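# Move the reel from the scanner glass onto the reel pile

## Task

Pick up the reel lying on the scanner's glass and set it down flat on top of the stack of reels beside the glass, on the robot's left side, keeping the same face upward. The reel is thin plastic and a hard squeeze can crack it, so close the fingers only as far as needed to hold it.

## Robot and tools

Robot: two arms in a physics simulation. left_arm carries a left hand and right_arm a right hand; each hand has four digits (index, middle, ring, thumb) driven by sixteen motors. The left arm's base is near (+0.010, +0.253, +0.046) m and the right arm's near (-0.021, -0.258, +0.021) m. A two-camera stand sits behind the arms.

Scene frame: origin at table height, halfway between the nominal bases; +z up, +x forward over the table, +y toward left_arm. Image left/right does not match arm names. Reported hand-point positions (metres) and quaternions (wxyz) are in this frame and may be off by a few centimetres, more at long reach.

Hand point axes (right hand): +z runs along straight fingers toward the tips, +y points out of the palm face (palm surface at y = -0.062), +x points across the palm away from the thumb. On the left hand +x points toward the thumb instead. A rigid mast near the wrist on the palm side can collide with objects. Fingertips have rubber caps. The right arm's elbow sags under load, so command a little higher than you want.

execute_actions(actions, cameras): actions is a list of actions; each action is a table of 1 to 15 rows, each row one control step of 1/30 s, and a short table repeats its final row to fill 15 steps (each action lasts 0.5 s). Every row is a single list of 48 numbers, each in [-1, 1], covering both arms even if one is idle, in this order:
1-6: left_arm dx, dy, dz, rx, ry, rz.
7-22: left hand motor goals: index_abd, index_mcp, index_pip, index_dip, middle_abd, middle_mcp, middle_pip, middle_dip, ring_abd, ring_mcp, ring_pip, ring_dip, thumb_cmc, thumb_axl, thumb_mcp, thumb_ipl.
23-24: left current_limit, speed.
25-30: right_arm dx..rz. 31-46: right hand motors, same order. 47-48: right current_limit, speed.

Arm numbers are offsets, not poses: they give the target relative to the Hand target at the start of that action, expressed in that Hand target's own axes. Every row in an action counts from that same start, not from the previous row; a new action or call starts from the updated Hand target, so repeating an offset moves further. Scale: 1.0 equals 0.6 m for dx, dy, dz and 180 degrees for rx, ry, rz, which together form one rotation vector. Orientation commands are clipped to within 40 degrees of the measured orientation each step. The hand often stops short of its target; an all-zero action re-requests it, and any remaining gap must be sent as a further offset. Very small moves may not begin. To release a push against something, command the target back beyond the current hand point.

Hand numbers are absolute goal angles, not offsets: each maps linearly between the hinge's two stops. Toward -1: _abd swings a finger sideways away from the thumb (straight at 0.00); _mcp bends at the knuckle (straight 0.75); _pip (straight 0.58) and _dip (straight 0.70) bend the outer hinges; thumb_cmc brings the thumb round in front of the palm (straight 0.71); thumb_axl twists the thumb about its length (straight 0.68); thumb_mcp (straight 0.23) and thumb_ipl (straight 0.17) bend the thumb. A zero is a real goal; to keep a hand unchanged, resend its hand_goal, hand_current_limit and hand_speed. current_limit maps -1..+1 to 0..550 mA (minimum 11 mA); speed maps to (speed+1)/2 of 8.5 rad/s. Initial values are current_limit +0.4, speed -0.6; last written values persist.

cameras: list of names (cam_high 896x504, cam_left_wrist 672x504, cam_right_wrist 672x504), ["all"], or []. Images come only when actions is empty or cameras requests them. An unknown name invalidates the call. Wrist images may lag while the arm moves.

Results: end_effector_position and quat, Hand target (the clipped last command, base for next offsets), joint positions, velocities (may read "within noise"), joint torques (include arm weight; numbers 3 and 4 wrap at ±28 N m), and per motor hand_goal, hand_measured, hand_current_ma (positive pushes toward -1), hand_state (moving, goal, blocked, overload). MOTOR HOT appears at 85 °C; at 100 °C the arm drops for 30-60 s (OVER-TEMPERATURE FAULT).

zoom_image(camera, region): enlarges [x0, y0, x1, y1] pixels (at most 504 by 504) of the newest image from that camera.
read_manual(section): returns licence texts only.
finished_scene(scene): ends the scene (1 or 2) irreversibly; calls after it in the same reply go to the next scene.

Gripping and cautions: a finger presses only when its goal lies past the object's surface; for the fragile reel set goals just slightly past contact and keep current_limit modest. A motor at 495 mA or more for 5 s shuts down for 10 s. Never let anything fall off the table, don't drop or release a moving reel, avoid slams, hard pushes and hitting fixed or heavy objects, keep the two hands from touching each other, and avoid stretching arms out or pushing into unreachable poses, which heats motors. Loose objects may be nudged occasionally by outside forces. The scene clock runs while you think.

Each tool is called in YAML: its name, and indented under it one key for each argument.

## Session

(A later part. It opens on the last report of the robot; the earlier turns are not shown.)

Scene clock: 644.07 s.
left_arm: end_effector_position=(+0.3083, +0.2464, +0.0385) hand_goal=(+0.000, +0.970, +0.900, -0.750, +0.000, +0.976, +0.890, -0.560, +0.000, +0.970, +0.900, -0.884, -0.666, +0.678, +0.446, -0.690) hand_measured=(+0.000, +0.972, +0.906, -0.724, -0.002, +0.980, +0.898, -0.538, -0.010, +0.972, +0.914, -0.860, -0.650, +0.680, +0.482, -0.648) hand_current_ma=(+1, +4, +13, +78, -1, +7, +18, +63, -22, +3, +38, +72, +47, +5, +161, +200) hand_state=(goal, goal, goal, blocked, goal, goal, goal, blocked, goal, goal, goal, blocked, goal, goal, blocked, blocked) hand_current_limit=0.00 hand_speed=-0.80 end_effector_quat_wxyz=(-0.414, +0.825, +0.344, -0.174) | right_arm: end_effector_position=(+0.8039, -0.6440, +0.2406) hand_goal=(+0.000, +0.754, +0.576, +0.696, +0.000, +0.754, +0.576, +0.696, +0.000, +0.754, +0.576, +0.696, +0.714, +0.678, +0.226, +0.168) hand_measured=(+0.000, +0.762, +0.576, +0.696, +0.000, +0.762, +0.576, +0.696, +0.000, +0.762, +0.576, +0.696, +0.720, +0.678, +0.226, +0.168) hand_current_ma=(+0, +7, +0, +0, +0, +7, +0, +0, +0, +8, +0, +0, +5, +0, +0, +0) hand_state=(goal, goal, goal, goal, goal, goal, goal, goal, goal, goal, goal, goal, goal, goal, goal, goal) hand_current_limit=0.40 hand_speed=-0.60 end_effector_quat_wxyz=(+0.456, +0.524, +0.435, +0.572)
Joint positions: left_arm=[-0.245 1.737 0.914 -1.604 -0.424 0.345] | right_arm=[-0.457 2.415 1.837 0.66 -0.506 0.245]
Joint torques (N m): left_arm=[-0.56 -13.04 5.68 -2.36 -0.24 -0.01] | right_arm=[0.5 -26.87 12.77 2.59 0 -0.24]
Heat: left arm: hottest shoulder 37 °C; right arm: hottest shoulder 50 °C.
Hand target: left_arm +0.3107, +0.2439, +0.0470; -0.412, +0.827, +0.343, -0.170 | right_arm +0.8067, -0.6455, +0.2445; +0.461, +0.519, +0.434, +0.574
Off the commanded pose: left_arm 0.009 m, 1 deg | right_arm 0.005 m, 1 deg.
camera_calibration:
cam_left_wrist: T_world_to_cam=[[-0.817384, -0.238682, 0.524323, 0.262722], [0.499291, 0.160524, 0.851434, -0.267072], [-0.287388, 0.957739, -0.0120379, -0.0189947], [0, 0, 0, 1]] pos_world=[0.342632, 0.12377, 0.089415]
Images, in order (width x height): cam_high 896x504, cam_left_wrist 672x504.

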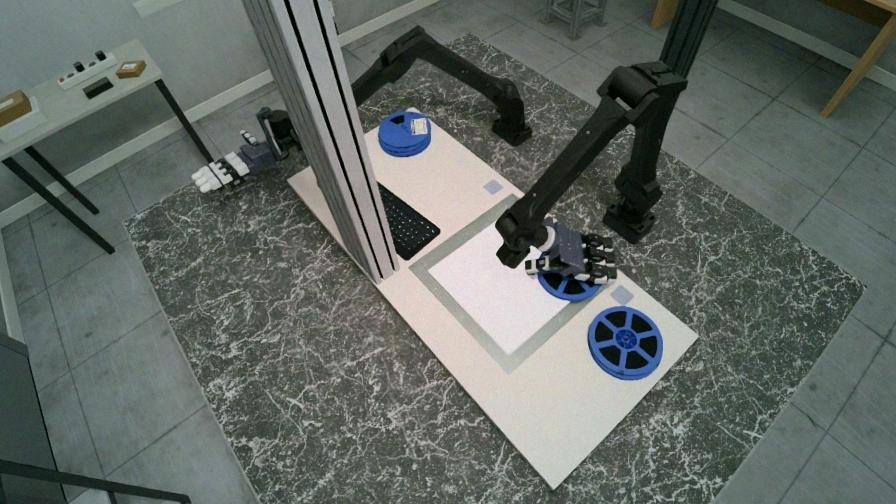

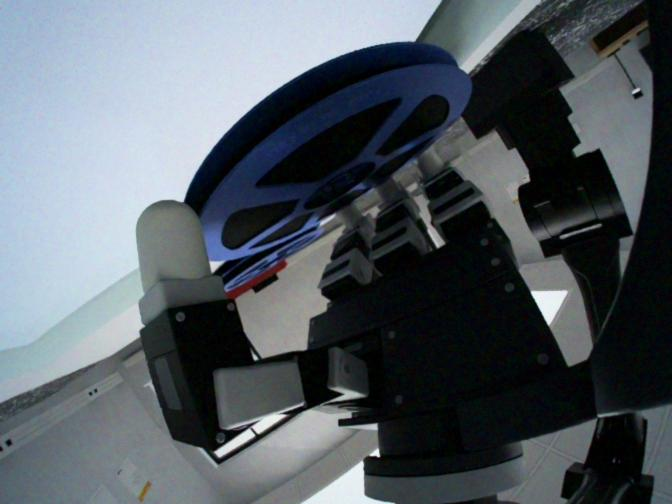

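execute_actions:
  actions:
    - [[0,-0.0106,-0.008,0,0,0,0,0.97,0.9,-0.75,0,0.976,0.89,-0.56,0,0.97,0.9,-0.885,-0.667,0.678,0.445,-0.69,0.0,-0.8,0,0,0,0,0,0,0,0.754,0.576,0.696,0,0.754,0.576,0.696,0,0.754,0.576,0.696,0.714,0.678,0.226,0.168,0.4,-0.6]]
    - [[0,-0.0106,-0.008,0,0,0,0,0.97,0.9,-0.75,0,0.976,0.89,-0.56,0,0.97,0.9,-0.885,-0.667,0.678,0.445,-0.69,0.0,-0.8,0,0,0,0,0,0,0,0.754,0.576,0.696,0,0.754,0.576,0.696,0,0.754,0.576,0.696,0.714,0.678,0.226,0.168,0.4,-0.6]]
    - [[0,-0.0106,-0.008,0,0,0,0,0.97,0.9,-0.75,0,0.976,0.89,-0.56,0,0.97,0.9,-0.885,-0.667,0.678,0.445,-0.69,0.0,-0.8,0,0,0,0,0,0,0,0.754,0.576,0.696,0,0.754,0.576,0.696,0,0.754,0.576,0.696,0.714,0.678,0.226,0.168,0.4,-0.6]]
  cameras: ["cam_left_wrist","cam_high"]

zoom_image:
  camera: "cam_high"
  region: [510, 200, 690, 380]

Scene clock: 655.60 s.
left_arm: end_effector_position=(+0.3004, +0.2483, +0.0597) hand_goal=(+0.000, +0.970, +0.900, -0.750, +0.000, +0.976, +0.890, -0.560, +0.000, +0.970, +0.900, -0.884, -0.666, +0.678, +0.446, -0.690) hand_measured=(+0.000, +0.972, +0.906, -0.724, -0.002, +0.980, +0.898, -0.538, -0.010, +0.972, +0.914, -0.860, -0.650, +0.680, +0.482, -0.648) hand_current_ma=(+1, +4, +13, +78, -1, +7, +18, +63, -22, +2, +38, +72, +47, +5, +161, +200) hand_state=(goal, goal, goal, blocked, goal, goal, goal, blocked, goal, goal, goal, blocked, goal, goal, blocked, blocked) hand_current_limit=0.00 hand_speed=-0.80 end_effector_quat_wxyz=(-0.418, +0.823, +0.341, -0.180) | right_arm: end_effector_position=(+0.8039, -0.6440, +0.2406) hand_goal=(+0.000, +0.754, +0.576, +0.696, +0.000, +0.754, +0.576, +0.696, +0.000, +0.754, +0.576, +0.696, +0.714, +0.678, +0.226, +0.168) hand_measured=(+0.000, +0.762, +0.576, +0.696, +0.000, +0.762, +0.576, +0.696, +0.000, +0.762, +0.576, +0.696, +0.720, +0.678, +0.226, +0.168) hand_current_ma=(+0, +7, +0, +0, +0, +7, +0, +0, +0, +8, +0, +0, +5, +0, +0, +0) hand_state=(goal, goal, goal, goal, goal, goal, goal, goal, goal, goal, goal, goal, goal, goal, goal, goal) hand_current_limit=0.40 hand_speed=-0.60 end_effector_quat_wxyz=(+0.456, +0.524, +0.435, +0.572)
Joint positions: left_arm=[-0.245 1.688 0.914 -1.67 -0.424 0.345] | right_arm=[-0.457 2.415 1.837 0.66 -0.506 0.245]
Joint torques (N m): left_arm=[-0.15 -11.63 7.56 -2.5 -0.2 0] | right_arm=[0.44 -26.93 12.75 2.61 0 -0.24]
Heat: left arm: hottest shoulder 36 °C; right arm: hottest shoulder 50 °C.
Hand target: left_arm +0.3107, +0.2439, +0.0709; -0.412, +0.827, +0.343, -0.170 | right_arm +0.8067, -0.6455, +0.2445; +0.461, +0.519, +0.434, +0.574
Off the commanded pose: left_arm 0.016 m, 1 deg | right_arm 0.005 m, 1 deg.
camera_calibration:
cam_left_wrist: T_world_to_cam=[[-0.808938, -0.240793, 0.536319, 0.242864], [0.512776, 0.157204, 0.844007, -0.284314], [-0.287543, 0.957761, -0.00369526, -0.0233836], [0, 0, 0, 1]] pos_world=[0.335528, 0.125571, 0.109624]
Images, in order (width x height): cam_high 896x504, cam_left_wrist 672x504.

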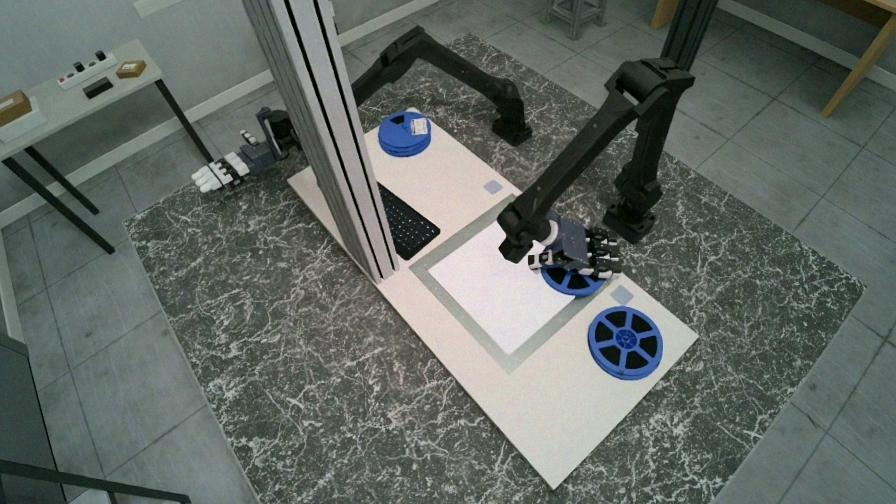

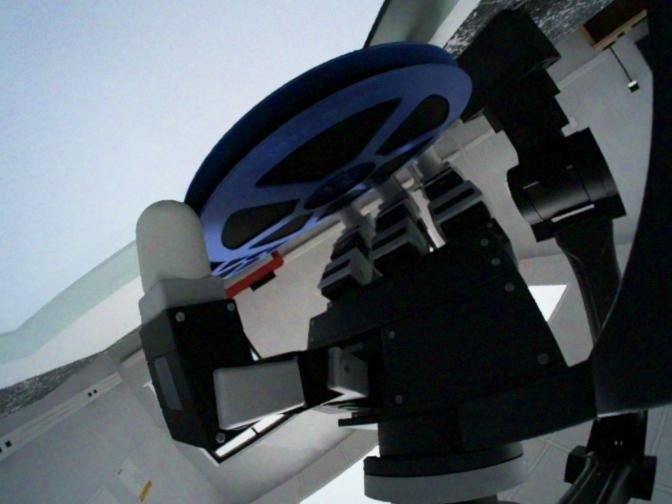

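Scaled by 2.800.

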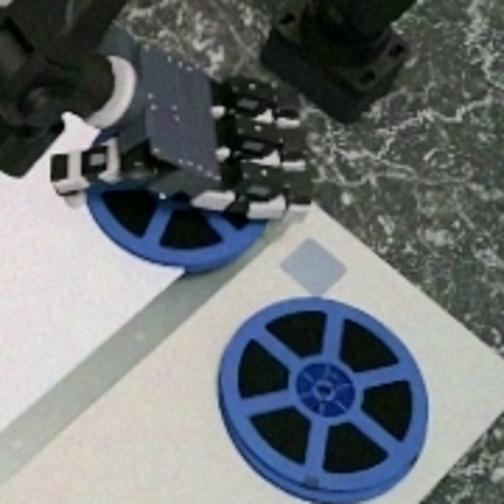

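execute_actions:
  actions:
    - [[0.0397,-0.0242,0.0155,0,0,0,0,0.97,0.9,-0.75,0,0.976,0.89,-0.56,0,0.97,0.9,-0.885,-0.667,0.678,0.445,-0.69,0.0,-0.8,0,0,0,0,0,0,0,0.754,0.576,0.696,0,0.754,0.576,0.696,0,0.754,0.576,0.696,0.714,0.678,0.226,0.168,0.4,-0.6]]
    - [[0.0397,-0.0242,0.0155,0,0,0,0,0.97,0.9,-0.75,0,0.976,0.89,-0.56,0,0.97,0.9,-0.885,-0.667,0.678,0.445,-0.69,0.0,-0.8,0,0,0,0,0,0,0,0.754,0.576,0.696,0,0.754,0.576,0.696,0,0.754,0.576,0.696,0.714,0.678,0.226,0.168,0.4,-0.6]]
    - [[0.0397,-0.0242,0.0155,0,0,0,0,0.97,0.9,-0.75,0,0.976,0.89,-0.56,0,0.97,0.9,-0.885,-0.667,0.678,0.445,-0.69,0.0,-0.8,0,0,0,0,0,0,0,0.754,0.576,0.696,0,0.754,0.576,0.696,0,0.754,0.576,0.696,0.714,0.678,0.226,0.168,0.4,-0.6]]
    - [[0.0397,-0.0242,0.0155,0,0,0,0,0.97,0.9,-0.75,0,0.976,0.89,-0.56,0,0.97,0.9,-0.885,-0.667,0.678,0.445,-0.69,0.0,-0.8,0,0,0,0,0,0,0,0.754,0.576,0.696,0,0.754,0.576,0.696,0,0.754,0.576,0.696,0.714,0.678,0.226,0.168,0.4,-0.6]]
  cameras: ["cam_left_wrist","cam_high"]

zoom_image:
  camera: "cam_high"
  region: [510, 200, 690, 380]

Scene clock: 674.17 s.
left_arm: end_effector_position=(+0.3107, +0.3561, +0.0825) hand_goal=(+0.000, +0.970, +0.900, -0.750, +0.000, +0.976, +0.890, -0.560, +0.000, +0.970, +0.900, -0.884, -0.666, +0.678, +0.446, -0.690) hand_measured=(+0.000, +0.972, +0.906, -0.726, -0.002, +0.980, +0.898, -0.540, -0.010, +0.972, +0.914, -0.860, -0.650, +0.680, +0.484, -0.648) hand_current_ma=(+1, +5, +13, +74, -1, +7, +18, +60, -22, +2, +38, +71, +47, +5, +162, +200) hand_state=(goal, goal, goal, blocked, goal, goal, goal, blocked, goal, goal, goal, blocked, goal, goal, blocked, blocked) hand_current_limit=0.00 hand_speed=-0.80 end_effector_quat_wxyz=(-0.422, +0.820, +0.334, -0.195) | right_arm: end_effector_position=(+0.8039, -0.6440, +0.2406) hand_goal=(+0.000, +0.754, +0.576, +0.696, +0.000, +0.754, +0.576, +0.696, +0.000, +0.754, +0.576, +0.696, +0.714, +0.678, +0.226, +0.168) hand_measured=(+0.000, +0.762, +0.576, +0.696, +0.000, +0.762, +0.576, +0.696, +0.000, +0.762, +0.576, +0.696, +0.720, +0.678, +0.226, +0.168) hand_current_ma=(+0, +7, +0, +0, +0, +7, +0, +0, +0, +8, +0, +0, +5, +0, +0, +0) hand_state=(goal, goal, goal, goal, goal, goal, goal, goal, goal, goal, goal, goal, goal, goal, goal, goal) hand_current_limit=0.40 hand_speed=-0.60 end_effector_quat_wxyz=(+0.456, +0.524, +0.435, +0.572)
Joint positions: left_arm=[0.066 1.641 0.943 -1.651 -0.648 0.596] | right_arm=[-0.457 2.415 1.837 0.66 -0.506 0.245]
Joint torques (N m): left_arm=[-0.21 -12.86 9.5 -1.33 -0.44 0.12] | right_arm=[0.38 -26.87 12.77 2.59 -0.01 -0.23]
Heat: left arm: hottest shoulder 36 °C; right arm: hottest shoulder 51 °C.
Hand target: left_arm +0.3323, +0.3571, +0.0949; -0.412, +0.827, +0.343, -0.170 | right_arm +0.8067, -0.6455, +0.2445; +0.461, +0.519, +0.434, +0.574
Off the commanded pose: left_arm 0.025 m, 3 deg | right_arm 0.005 m, 1 deg.
camera_calibration:
cam_left_wrist: T_world_to_cam=[[-0.78999, -0.23904, 0.564602, 0.256167], [0.54071, 0.16251, 0.825363, -0.334664], [-0.289048, 0.957314, 0.000870093, -0.123209], [0, 0, 0, 1]] pos_world=[0.347712, 0.23357, 0.131694]
Images, in order (width x height): cam_high 896x504, cam_left_wrist 672x504.

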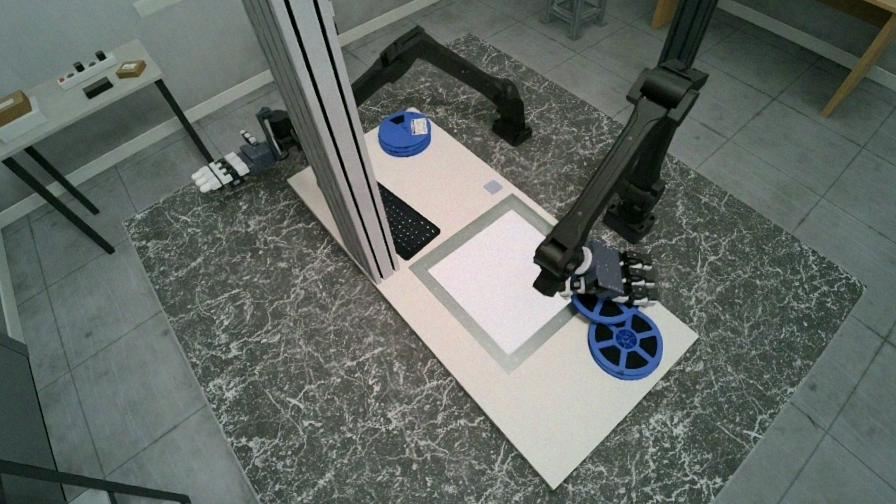

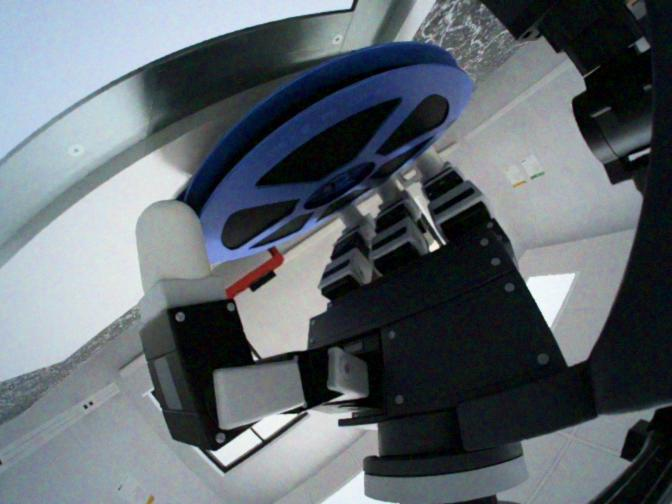

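Scaled by 2.800.

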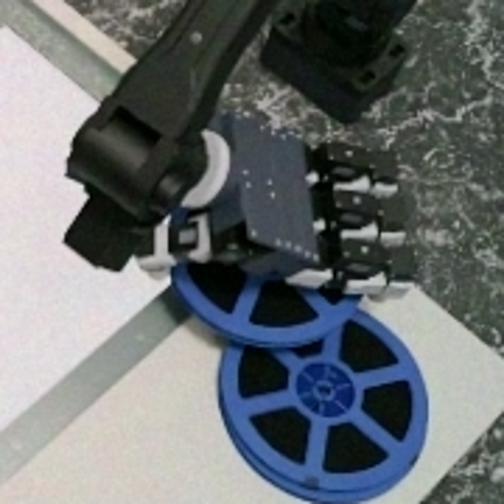

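execute_actions:
  actions:
    - [[0.0397,-0.0162,0.0215,0,0,0,0,0.97,0.9,-0.75,0,0.976,0.89,-0.56,0,0.97,0.9,-0.885,-0.667,0.678,0.445,-0.69,0.0,-0.8,0,0,0,0,0,0,0,0.754,0.576,0.696,0,0.754,0.576,0.696,0,0.754,0.576,0.696,0.714,0.678,0.226,0.168,0.4,-0.6]]
    - [[0.0397,-0.0162,0.0215,0,0,0,0,0.97,0.9,-0.75,0,0.976,0.89,-0.56,0,0.97,0.9,-0.885,-0.667,0.678,0.445,-0.69,0.0,-0.8,0,0,0,0,0,0,0,0.754,0.576,0.696,0,0.754,0.576,0.696,0,0.754,0.576,0.696,0.714,0.678,0.226,0.168,0.4,-0.6]]
    - [[0.0397,-0.0162,0.0215,0,0,0,0,0.97,0.9,-0.75,0,0.976,0.89,-0.56,0,0.97,0.9,-0.885,-0.667,0.678,0.445,-0.69,0.0,-0.8,0,0,0,0,0,0,0,0.754,0.576,0.696,0,0.754,0.576,0.696,0,0.754,0.576,0.696,0.714,0.678,0.226,0.168,0.4,-0.6]]
    - [[0.0397,-0.0162,0.0215,0,0,0,0,0.97,0.9,-0.75,0,0.976,0.89,-0.56,0,0.97,0.9,-0.885,-0.667,0.678,0.445,-0.69,0.0,-0.8,0,0,0,0,0,0,0,0.754,0.576,0.696,0,0.754,0.576,0.696,0,0.754,0.576,0.696,0.714,0.678,0.226,0.168,0.4,-0.6]]
  cameras: ["cam_left_wrist","cam_high"]

zoom_image:
  camera: "cam_high"
  region: [540, 240, 700, 400]

Scene clock: 685.73 s.
left_arm: end_effector_position=(+0.3342, +0.4634, +0.0914) hand_goal=(+0.000, +0.970, +0.900, -0.750, +0.000, +0.976, +0.890, -0.560, +0.000, +0.970, +0.900, -0.884, -0.666, +0.678, +0.446, -0.690) hand_measured=(+0.000, +0.972, +0.906, -0.726, -0.002, +0.980, +0.898, -0.540, -0.010, +0.970, +0.914, -0.860, -0.650, +0.680, +0.484, -0.648) hand_current_ma=(+1, +5, +13, +73, -1, +7, +18, +60, -22, +2, +38, +71, +47, +5, +162, +200) hand_state=(goal, goal, goal, blocked, goal, goal, goal, blocked, goal, goal, goal, blocked, goal, goal, blocked, blocked) hand_current_limit=0.00 hand_speed=-0.80 end_effector_quat_wxyz=(-0.413, +0.825, +0.340, -0.182) | right_arm: end_effector_position=(+0.8039, -0.6440, +0.2406) hand_goal=(+0.000, +0.754, +0.576, +0.696, +0.000, +0.754, +0.576, +0.696, +0.000, +0.754, +0.576, +0.696, +0.714, +0.678, +0.226, +0.168) hand_measured=(+0.000, +0.762, +0.576, +0.696, +0.000, +0.762, +0.576, +0.696, +0.000, +0.762, +0.576, +0.696, +0.720, +0.678, +0.226, +0.168) hand_current_ma=(+0, +7, +0, +0, +0, +7, +0, +0, +0, +8, +0, +0, +5, +0, +0, +0) hand_state=(goal, goal, goal, goal, goal, goal, goal, goal, goal, goal, goal, goal, goal, goal, goal, goal) hand_current_limit=0.40 hand_speed=-0.60 end_effector_quat_wxyz=(+0.456, +0.524, +0.435, +0.572)
Joint positions: left_arm=[0.339 1.662 1.044 -1.498 -0.806 0.895] | right_arm=[-0.457 2.415 1.837 0.66 -0.506 0.245]
Joint torques (N m): left_arm=[0.32 -10.7 11.15 -0.92 -0.61 0.11] | right_arm=[0.38 -26.81 12.75 2.59 -0.01 -0.23]
Heat: left arm: hottest elbow 37 °C; right arm: hottest shoulder 51 °C.
Hand target: left_arm +0.3539, +0.4702, +0.0950; -0.412, +0.827, +0.343, -0.170 | right_arm +0.8067, -0.6455, +0.2445; +0.461, +0.519, +0.434, +0.574
Off the commanded pose: left_arm 0.021 m, 1 deg | right_arm 0.005 m, 1 deg.
camera_calibration:
cam_left_wrist: T_world_to_cam=[[-0.808429, -0.23599, 0.539213, 0.302412], [0.5125, 0.168295, 0.842034, -0.367006], [-0.289458, 0.957071, -0.0151097, -0.217473], [0, 0, 0, 1]] pos_world=[0.369621, 0.341268, 0.142681]
Images, in order (width x height): cam_high 896x504, cam_left_wrist 672x504.

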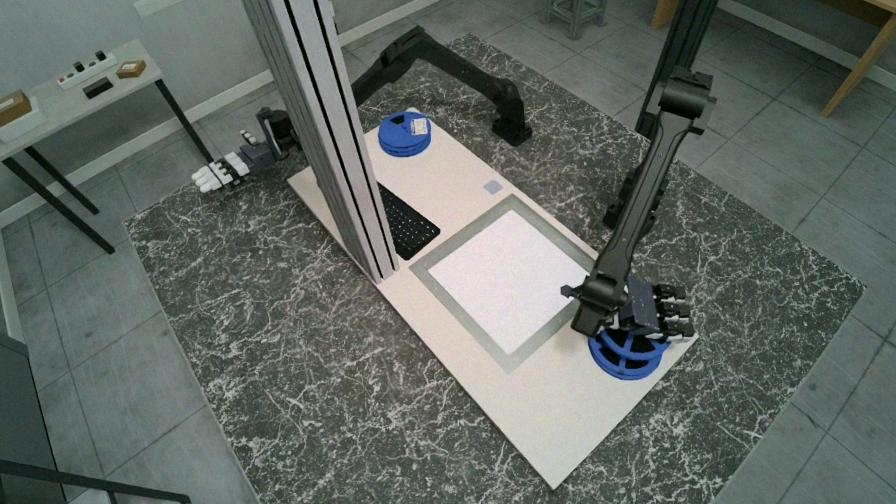

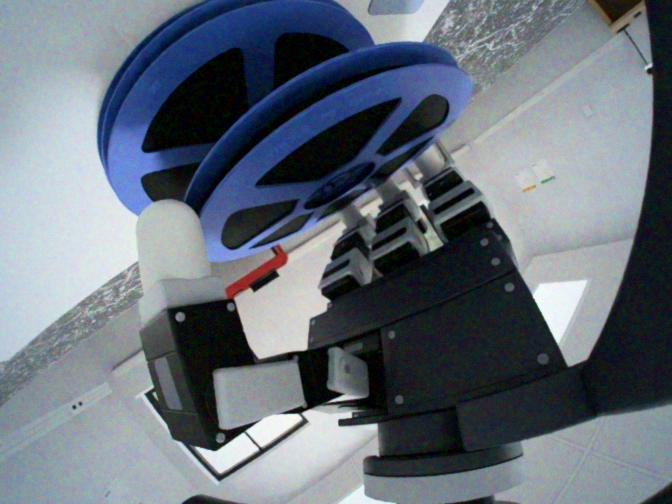

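Scaled by 3.150.

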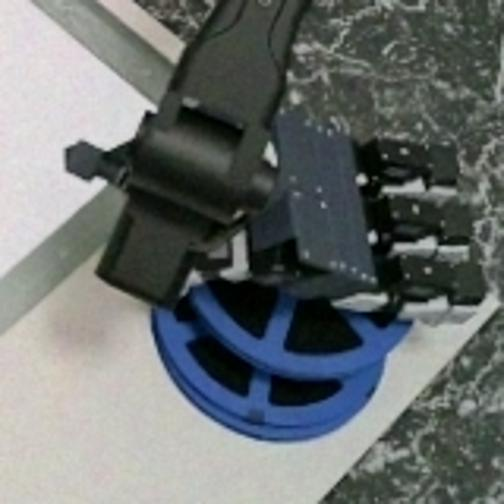

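execute_actions:
  actions:
    - [[0.046,0.0205,0.0003,0,0,0,0,0.97,0.9,-0.75,0,0.976,0.89,-0.56,0,0.97,0.9,-0.885,-0.667,0.678,0.445,-0.69,0.0,-0.8,0,0,0,0,0,0,0,0.754,0.576,0.696,0,0.754,0.576,0.696,0,0.754,0.576,0.696,0.714,0.678,0.226,0.168,0.4,-0.6]]
  cameras: ["cam_left_wrist","cam_high"]

zoom_image:
  camera: "cam_high"
  region: [540, 240, 700, 400]

zoom_image:
  camera: "cam_left_wrist"
  region: [80, 0, 500, 320]

Scene clock: 704.87 s.
left_arm: end_effector_position=(+0.3608, +0.4743, +0.0801) hand_goal=(+0.000, +0.970, +0.900, -0.750, +0.000, +0.976, +0.890, -0.560, +0.000, +0.970, +0.900, -0.884, -0.666, +0.678, +0.446, -0.690) hand_measured=(+0.000, +0.972, +0.906, -0.726, -0.002, +0.980, +0.898, -0.540, -0.010, +0.970, +0.914, -0.860, -0.650, +0.680, +0.484, -0.648) hand_current_ma=(+1, +5, +13, +73, -1, +7, +18, +60, -22, +2, +38, +71, +47, +5, +162, +200) hand_state=(goal, goal, goal, blocked, goal, goal, goal, blocked, goal, goal, goal, blocked, goal, goal, blocked, blocked) hand_current_limit=0.00 hand_speed=-0.80 end_effector_quat_wxyz=(-0.413, +0.827, +0.337, -0.181) | right_arm: end_effector_position=(+0.8039, -0.6440, +0.2406) hand_goal=(+0.000, +0.754, +0.576, +0.696, +0.000, +0.754, +0.576, +0.696, +0.000, +0.754, +0.576, +0.696, +0.714, +0.678, +0.226, +0.168) hand_measured=(+0.000, +0.762, +0.576, +0.696, +0.000, +0.762, +0.576, +0.696, +0.000, +0.762, +0.576, +0.696, +0.720, +0.678, +0.226, +0.168) hand_current_ma=(+0, +7, +0, +0, +0, +7, +0, +0, +0, +8, +0, +0, +5, +0, +0, +0) hand_state=(goal, goal, goal, goal, goal, goal, goal, goal, goal, goal, goal, goal, goal, goal, goal, goal) hand_current_limit=0.40 hand_speed=-0.60 end_effector_quat_wxyz=(+0.456, +0.524, +0.435, +0.572)
Joint positions: left_arm=[0.343 1.74 1.117 -1.482 -0.809 0.911] | right_arm=[-0.457 2.415 1.837 0.66 -0.506 0.245]
Joint torques (N m): left_arm=[0.91 -11.22 11.06 -0.95 -0.7 0.06] | right_arm=[0.38 -26.81 12.77 2.61 -0.01 -0.23]
Heat: left arm: hottest elbow 39 °C; right arm: hottest shoulder 51 °C.
Hand target: left_arm +0.3786, +0.4844, +0.0849; -0.412, +0.827, +0.343, -0.170 | right_arm +0.8067, -0.6455, +0.2445; +0.461, +0.519, +0.434, +0.574
Off the commanded pose: left_arm 0.021 m, 1 deg | right_arm 0.005 m, 1 deg.
camera_calibration:
cam_left_wrist: T_world_to_cam=[[-0.810486, -0.22827, 0.539449, 0.329602], [0.513497, 0.16623, 0.841836, -0.372397], [-0.281839, 0.959302, -0.0175105, -0.223937], [0, 0, 0, 1]] pos_world=[0.395249, 0.351965, 0.131773]
Images, in order (width x height): cam_high 896x504, cam_left_wrist 672x504.

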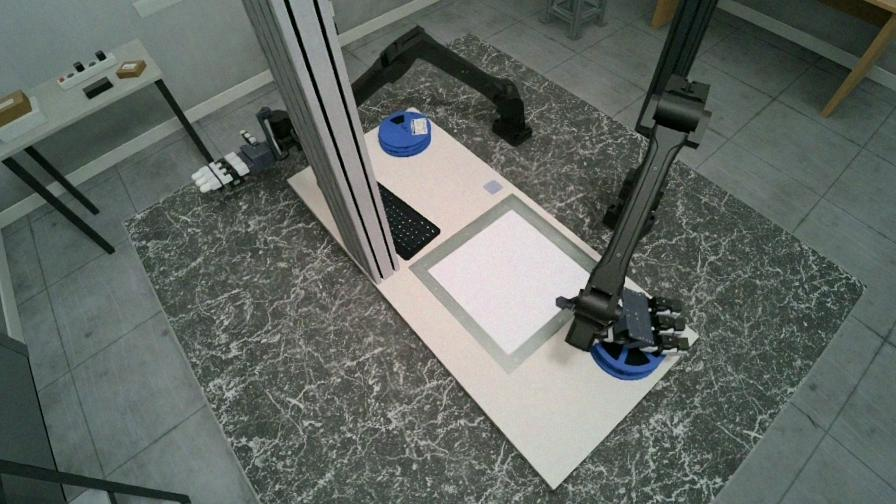

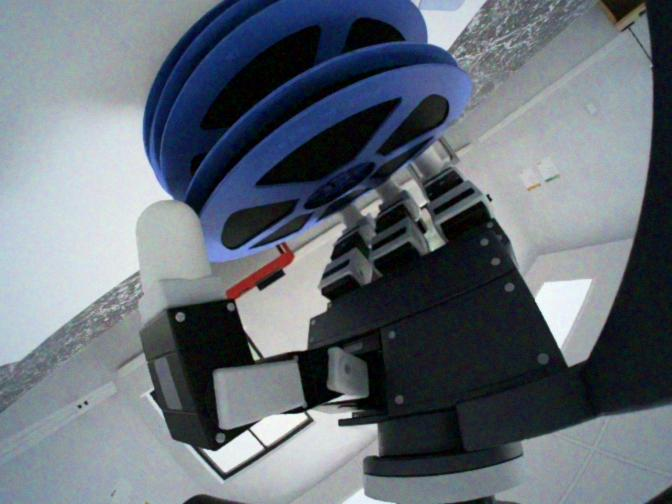

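Scaled by 3.150.

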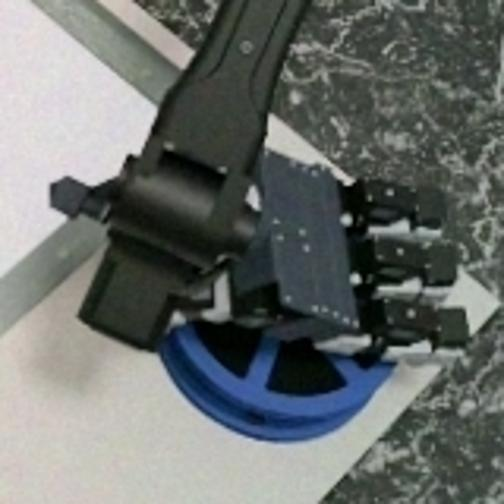

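Scaled by 1.200 from the camera's 672x504 image, which has a finer 960x720 frame.

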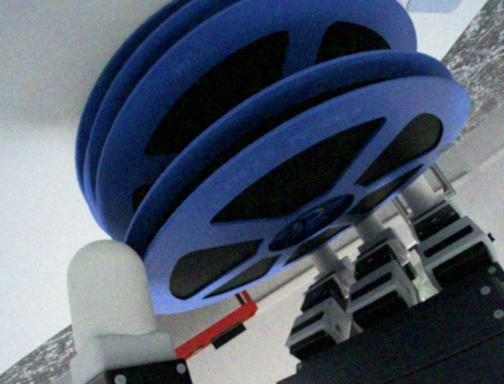

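execute_actions:
  actions:
    - [[-0.0008,0.0108,0.0188,0,0,0,0,0.97,0.9,-0.75,0,0.976,0.89,-0.56,0,0.97,0.9,-0.885,-0.667,0.678,0.445,-0.69,0.0,-0.8,0,0,0,0,0,0,0,0.754,0.576,0.696,0,0.754,0.576,0.696,0,0.754,0.576,0.696,0.714,0.678,0.226,0.168,0.4,-0.6]]
  cameras: ["cam_left_wrist","cam_high"]

zoom_image:
  camera: "cam_high"
  region: [570, 290, 690, 410]

zoom_image:
  camera: "cam_left_wrist"
  region: [80, 0, 500, 320]

Scene clock: 723.67 s.
left_arm: end_effector_position=(+0.3647, +0.4809, +0.0742) hand_goal=(+0.000, +0.970, +0.900, -0.750, +0.000, +0.976, +0.890, -0.560, +0.000, +0.970, +0.900, -0.884, -0.666, +0.678, +0.446, -0.690) hand_measured=(+0.000, +0.972, +0.906, -0.726, -0.002, +0.980, +0.898, -0.540, -0.010, +0.970, +0.914, -0.860, -0.650, +0.680, +0.484, -0.648) hand_current_ma=(+1, +5, +13, +73, -1, +7, +18, +60, -22, +2, +38, +71, +47, +5, +162, +200) hand_state=(goal, goal, goal, blocked, goal, goal, goal, blocked, goal, goal, goal, blocked, goal, goal, blocked, blocked) hand_current_limit=0.00 hand_speed=-0.80 end_effector_quat_wxyz=(-0.412, +0.827, +0.342, -0.173) | right_arm: end_effector_position=(+0.8039, -0.6440, +0.2406) hand_goal=(+0.000, +0.754, +0.576, +0.696, +0.000, +0.754, +0.576, +0.696, +0.000, +0.754, +0.576, +0.696, +0.714, +0.678, +0.226, +0.168) hand_measured=(+0.000, +0.762, +0.576, +0.696, +0.000, +0.762, +0.576, +0.696, +0.000, +0.762, +0.576, +0.696, +0.720, +0.678, +0.226, +0.168) hand_current_ma=(+0, +7, +0, +0, +0, +7, +0, +0, +0, +8, +0, +0, +5, +0, +0, +0) hand_state=(goal, goal, goal, goal, goal, goal, goal, goal, goal, goal, goal, goal, goal, goal, goal, goal) hand_current_limit=0.40 hand_speed=-0.60 end_effector_quat_wxyz=(+0.456, +0.524, +0.435, +0.572)
Joint positions: left_arm=[0.354 1.75 1.117 -1.445 -0.814 0.923] | right_arm=[-0.457 2.415 1.837 0.66 -0.506 0.245]
Joint torques (N m): left_arm=[1.26 -11.93 9.48 -0.88 -0.77 0.13] | right_arm=[0.32 -26.87 12.74 2.59 -0.01 -0.23]
Heat: left arm: hottest elbow 40 °C; right arm: hottest shoulder 51 °C.
Hand target: left_arm +0.3747, +0.4878, +0.0731; -0.412, +0.827, +0.343, -0.170 | right_arm +0.8067, -0.6455, +0.2445; +0.461, +0.519, +0.434, +0.574
Off the commanded pose: left_arm 0.012 m, 0 deg | right_arm 0.005 m, 1 deg.
camera_calibration:
cam_left_wrist: T_world_to_cam=[[-0.818903, -0.23288, 0.524561, 0.343915], [0.49898, 0.162707, 0.851202, -0.364186], [-0.283577, 0.958798, -0.0170389, -0.228537], [0, 0, 0, 1]] pos_world=[0.398547, 0.358467, 0.125698]
Images, in order (width x height): cam_high 896x504, cam_left_wrist 672x504.

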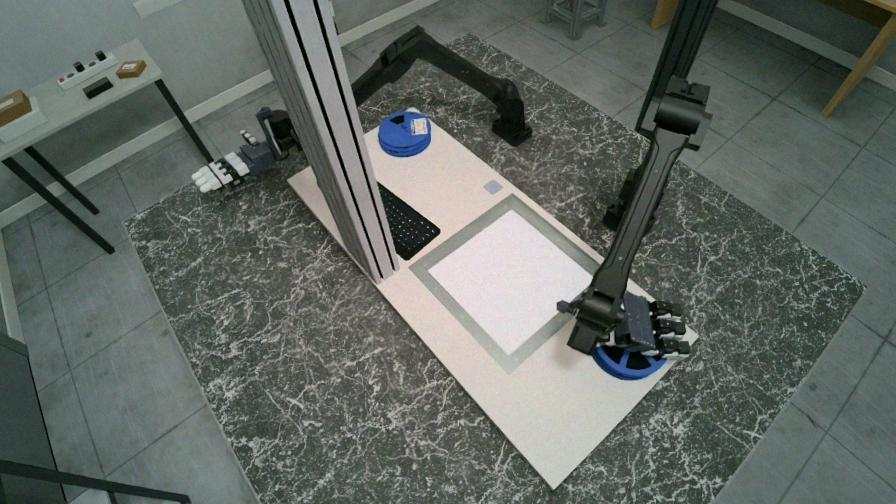

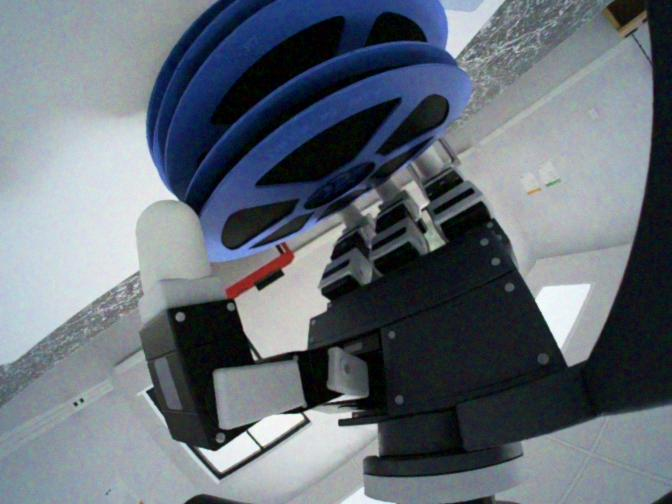

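Scaled by 4.200.

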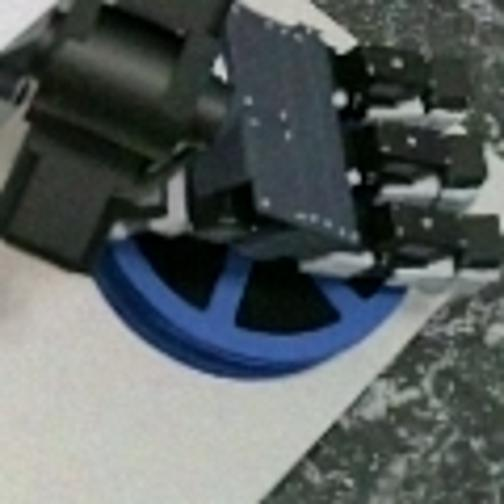

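Scaled by 1.200 from the camera's 672x504 image, which has a finer 960x720 frame.

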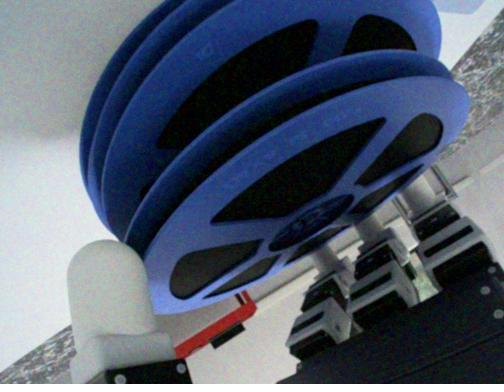

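execute_actions:
  actions:
    - [[-0.0094,0.0121,0.0061,0,0,0,0,0.97,0.9,-0.75,0,0.976,0.89,-0.56,0,0.97,0.9,-0.885,-0.667,0.678,0.445,-0.69,0.0,-0.8,0,0,0,0,0,0,0,0.754,0.576,0.696,0,0.754,0.576,0.696,0,0.754,0.576,0.696,0.714,0.678,0.226,0.168,0.4,-0.6]]
  cameras: ["cam_left_wrist","cam_high"]

zoom_image:
  camera: "cam_high"
  region: [570, 290, 690, 410]

zoom_image:
  camera: "cam_left_wrist"
  region: [80, 0, 500, 320]

Scene clock: 744.93 s.
left_arm: end_effector_position=(+0.3682, +0.4821, +0.0718) hand_goal=(+0.000, +0.970, +0.900, -0.750, +0.000, +0.976, +0.890, -0.560, +0.000, +0.970, +0.900, -0.884, -0.666, +0.678, +0.446, -0.690) hand_measured=(+0.000, +0.972, +0.906, -0.726, -0.002, +0.980, +0.898, -0.540, -0.010, +0.970, +0.914, -0.860, -0.650, +0.680, +0.484, -0.648) hand_current_ma=(+1, +5, +13, +73, -1, +7, +18, +60, -22, +2, +38, +71, +47, +5, +162, +200) hand_state=(goal, goal, goal, blocked, goal, goal, goal, blocked, goal, goal, goal, blocked, goal, goal, blocked, blocked) hand_current_limit=0.00 hand_speed=-0.80 end_effector_quat_wxyz=(-0.412, +0.827, +0.345, -0.167) | right_arm: end_effector_position=(+0.8039, -0.6440, +0.2406) hand_goal=(+0.000, +0.754, +0.576, +0.696, +0.000, +0.754, +0.576, +0.696, +0.000, +0.754, +0.576, +0.696, +0.714, +0.678, +0.226, +0.168) hand_measured=(+0.000, +0.762, +0.576, +0.696, +0.000, +0.762, +0.576, +0.696, +0.000, +0.762, +0.576, +0.696, +0.720, +0.678, +0.226, +0.168) hand_current_ma=(+0, +7, +0, +0, +0, +7, +0, +0, +0, +8, +0, +0, +5, +0, +0, +0) hand_state=(goal, goal, goal, goal, goal, goal, goal, goal, goal, goal, goal, goal, goal, goal, goal, goal) hand_current_limit=0.40 hand_speed=-0.60 end_effector_quat_wxyz=(+0.456, +0.524, +0.435, +0.572)
Joint positions: left_arm=[0.354 1.754 1.117 -1.428 -0.813 0.924] | right_arm=[-0.457 2.415 1.837 0.66 -0.506 0.245]
Joint torques (N m): left_arm=[0.67 -12.28 7.92 -0.64 -0.7 -0.08] | right_arm=[0.38 -26.81 12.75 2.58 -0.01 -0.24]
Heat: left arm: hottest elbow 40 °C; right arm: hottest shoulder 51 °C.
Hand target: left_arm +0.3717, +0.4828, +0.0651; -0.412, +0.827, +0.343, -0.170 | right_arm +0.8067, -0.6455, +0.2445; +0.461, +0.519, +0.434, +0.574
Off the commanded pose: left_arm 0.008 m, 0 deg | right_arm 0.005 m, 1 deg.
camera_calibration:
cam_left_wrist: T_world_to_cam=[[-0.825345, -0.235028, 0.513388, 0.352456], [0.488274, 0.159501, 0.85799, -0.359007], [-0.283538, 0.958812, -0.0168854, -0.228689], [0, 0, 0, 1]] pos_world=[0.40135, 0.359369, 0.123216]
Images, in order (width x height): cam_high 896x504, cam_left_wrist 672x504.

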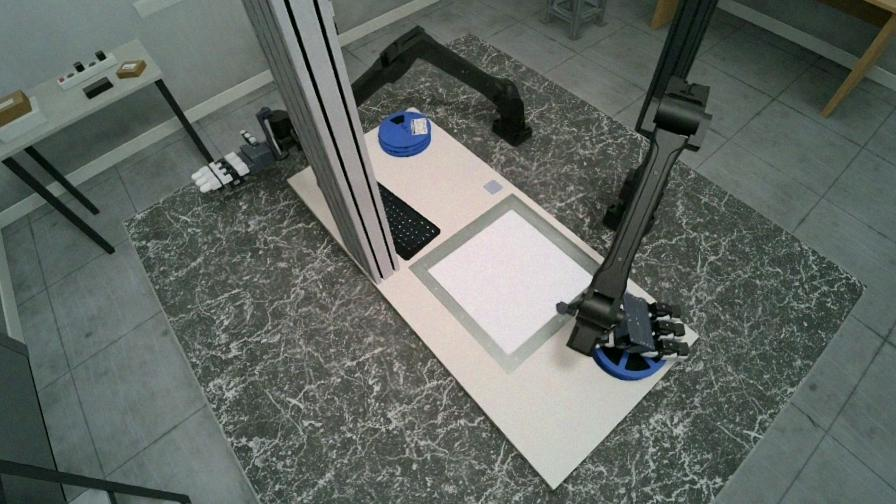

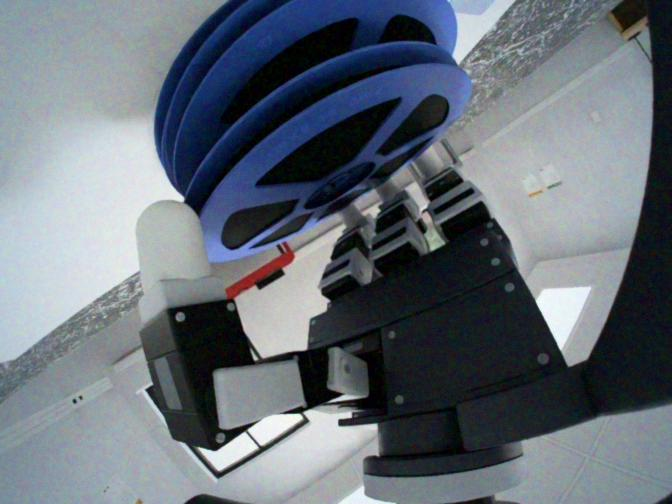

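Scaled by 4.200.

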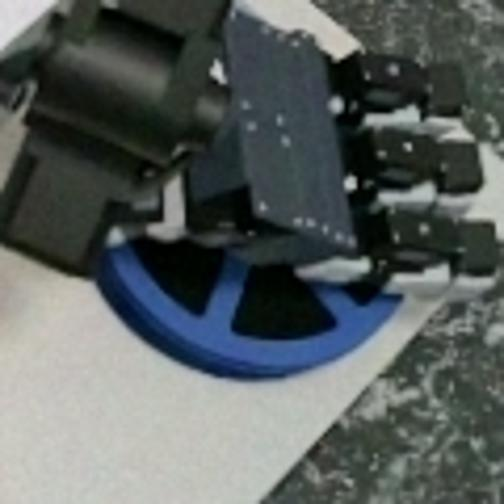

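Scaled by 1.200 from the camera's 672x504 image, which has a finer 960x720 frame.

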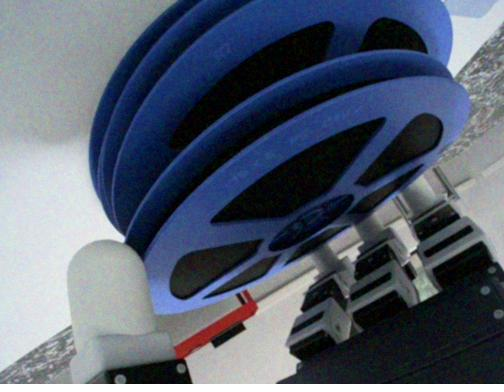

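execute_actions:
  actions:
    - [[-0.0272,-0.0048,0.0008,0,0,0,0,0.97,0.9,-0.75,0,0.976,0.89,-0.56,0,0.97,0.9,-0.885,-0.667,0.678,0.445,-0.69,0.0,-0.8,0,0,0,0,0,0,0,0.754,0.576,0.696,0,0.754,0.576,0.696,0,0.754,0.576,0.696,0.714,0.678,0.226,0.168,0.4,-0.6]]
  cameras: ["cam_left_wrist","cam_high"]

zoom_image:
  camera: "cam_high"
  region: [570, 290, 690, 410]

zoom_image:
  camera: "cam_left_wrist"
  region: [80, 0, 500, 320]

Scene clock: 759.30 s.
left_arm: end_effector_position=(+0.3575, +0.4750, +0.0643) hand_goal=(+0.000, +0.970, +0.900, -0.750, +0.000, +0.976, +0.890, -0.560, +0.000, +0.970, +0.900, -0.884, -0.666, +0.678, +0.446, -0.690) hand_measured=(+0.000, +0.972, +0.906, -0.726, -0.002, +0.980, +0.898, -0.540, -0.010, +0.970, +0.914, -0.860, -0.650, +0.680, +0.484, -0.648) hand_current_ma=(+1, +5, +13, +73, -1, +7, +18, +60, -22, +2, +38, +71, +47, +5, +162, +200) hand_state=(goal, goal, goal, blocked, goal, goal, goal, blocked, goal, goal, goal, blocked, goal, goal, blocked, blocked) hand_current_limit=0.00 hand_speed=-0.80 end_effector_quat_wxyz=(-0.410, +0.828, +0.340, -0.178) | right_arm: end_effector_position=(+0.8039, -0.6440, +0.2406) hand_goal=(+0.000, +0.754, +0.576, +0.696, +0.000, +0.754, +0.576, +0.696, +0.000, +0.754, +0.576, +0.696, +0.714, +0.678, +0.226, +0.168) hand_measured=(+0.000, +0.762, +0.576, +0.696, +0.000, +0.762, +0.576, +0.696, +0.000, +0.762, +0.576, +0.696, +0.720, +0.678, +0.226, +0.168) hand_current_ma=(+0, +7, +0, +0, +0, +7, +0, +0, +0, +8, +0, +0, +5, +0, +0, +0) hand_state=(goal, goal, goal, goal, goal, goal, goal, goal, goal, goal, goal, goal, goal, goal, goal, goal) hand_current_limit=0.40 hand_speed=-0.60 end_effector_quat_wxyz=(+0.456, +0.524, +0.435, +0.572)
Joint positions: left_arm=[0.349 1.754 1.089 -1.427 -0.806 0.92] | right_arm=[-0.457 2.415 1.837 0.66 -0.506 0.245]
Joint torques (N m): left_arm=[-0.44 -15.44 6.32 -0.92 -0.68 -0.11] | right_arm=[0.38 -26.81 12.75 2.59 -0.01 -0.23]
Heat: left arm: hottest elbow 40 °C; right arm: hottest shoulder 51 °C.
Hand target: left_arm +0.3586, +0.4726, +0.0670; -0.412, +0.827, +0.343, -0.170 | right_arm +0.8067, -0.6455, +0.2445; +0.461, +0.519, +0.434, +0.574
Off the commanded pose: left_arm 0.004 m, 1 deg | right_arm 0.005 m, 1 deg.
camera_calibration:
cam_left_wrist: T_world_to_cam=[[-0.81409, -0.228846, 0.533749, 0.337576], [0.506322, 0.17044, 0.845333, -0.357109], [-0.284423, 0.958426, -0.0228838, -0.22427], [0, 0, 0, 1]] pos_world=[0.391841, 0.353065, 0.116564]
Images, in order (width x height): cam_high 896x504, cam_left_wrist 672x504.

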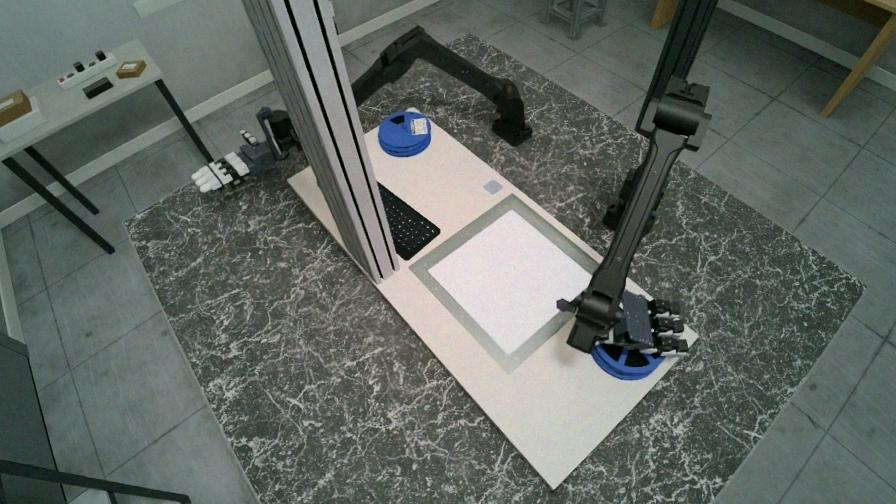

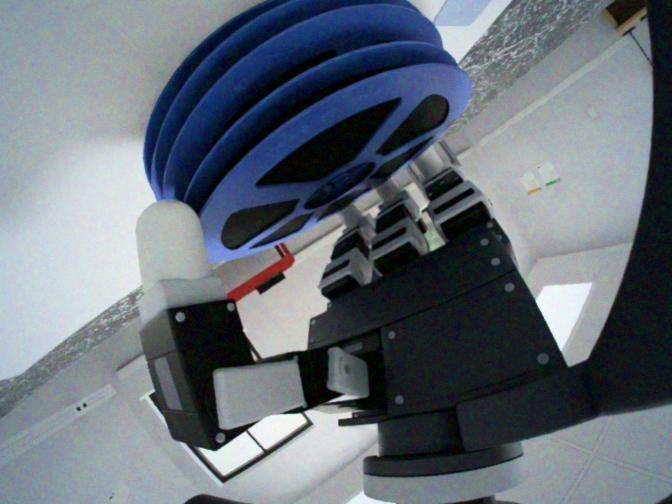

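Scaled by 4.200.

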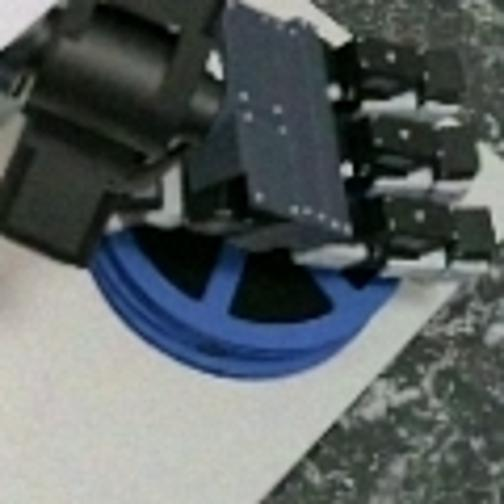

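Scaled by 1.200 from the camera's 672x504 image, which has a finer 960x720 frame.

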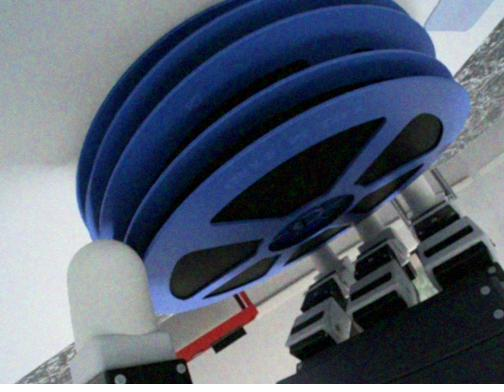

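execute_actions:
  actions:
    - [[0,0.008,0.006,0,0,0,0,0.97,0.9,-0.75,0,0.976,0.89,-0.56,0,0.97,0.9,-0.885,-0.667,0.678,0.445,-0.69,0.0,-0.8,0,0,0,0,0,0,0,0.754,0.576,0.696,0,0.754,0.576,0.696,0,0.754,0.576,0.696,0.714,0.678,0.226,0.168,0.4,-0.6]]
  cameras: ["cam_left_wrist"]

zoom_image:
  camera: "cam_left_wrist"
  region: [80, 0, 500, 320]

Scene clock: 765.80 s.
left_arm: end_effector_position=(+0.3608, +0.4762, +0.0635) hand_goal=(+0.000, +0.970, +0.900, -0.750, +0.000, +0.976, +0.890, -0.560, +0.000, +0.970, +0.900, -0.884, -0.666, +0.678, +0.446, -0.690) hand_measured=(+0.000, +0.972, +0.906, -0.726, -0.002, +0.980, +0.898, -0.540, -0.010, +0.970, +0.914, -0.860, -0.650, +0.680, +0.484, -0.648) hand_current_ma=(+1, +5, +13, +73, -1, +7, +18, +60, -22, +2, +38, +71, +47, +5, +162, +200) hand_state=(goal, goal, goal, blocked, goal, goal, goal, blocked, goal, goal, goal, blocked, goal, goal, blocked, blocked) hand_current_limit=0.00 hand_speed=-0.80 end_effector_quat_wxyz=(-0.410, +0.828, +0.343, -0.172) | right_arm: end_effector_position=(+0.8039, -0.6440, +0.2406) hand_goal=(+0.000, +0.754, +0.576, +0.696, +0.000, +0.754, +0.576, +0.696, +0.000, +0.754, +0.576, +0.696, +0.714, +0.678, +0.226, +0.168) hand_measured=(+0.000, +0.762, +0.576, +0.696, +0.000, +0.762, +0.576, +0.696, +0.000, +0.762, +0.576, +0.696, +0.720, +0.678, +0.226, +0.168) hand_current_ma=(+0, +7, +0, +0, +0, +7, +0, +0, +0, +8, +0, +0, +5, +0, +0, +0) hand_state=(goal, goal, goal, goal, goal, goal, goal, goal, goal, goal, goal, goal, goal, goal, goal, goal) hand_current_limit=0.40 hand_speed=-0.60 end_effector_quat_wxyz=(+0.456, +0.524, +0.435, +0.572)
Joint positions: left_arm=[0.349 1.754 1.089 -1.413 -0.806 0.919] | right_arm=[-0.457 2.415 1.837 0.66 -0.506 0.245]
Joint torques (N m): left_arm=[0.09 -14.04 5.98 -0.77 -0.67 -0.16] | right_arm=[0.38 -26.81 12.77 2.59 0 -0.24]
Heat: left arm: hottest elbow 39 °C; right arm: hottest shoulder 51 °C.
Hand target: left_arm +0.3587, +0.4726, +0.0610; -0.412, +0.827, +0.343, -0.170 | right_arm +0.8067, -0.6455, +0.2445; +0.461, +0.519, +0.434, +0.574
Off the commanded pose: left_arm 0.005 m, 0 deg | right_arm 0.005 m, 1 deg.
camera_calibration:
cam_left_wrist: T_world_to_cam=[[-0.821304, -0.231793, 0.521279, 0.345753], [0.494572, 0.166152, 0.853107, -0.352502], [-0.284356, 0.95847, -0.0218227, -0.224581], [0, 0, 0, 1]] pos_world=[0.394445, 0.353967, 0.115587]
Images, in order (width x height): cam_left_wrist 672x504.

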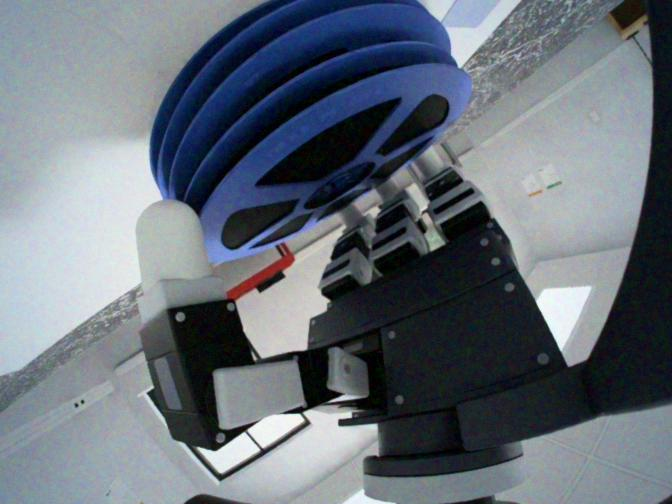

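Scaled by 1.200 from the camera's 672x504 image, which has a finer 960x720 frame.

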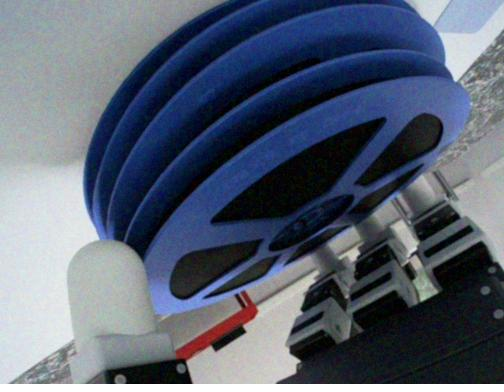

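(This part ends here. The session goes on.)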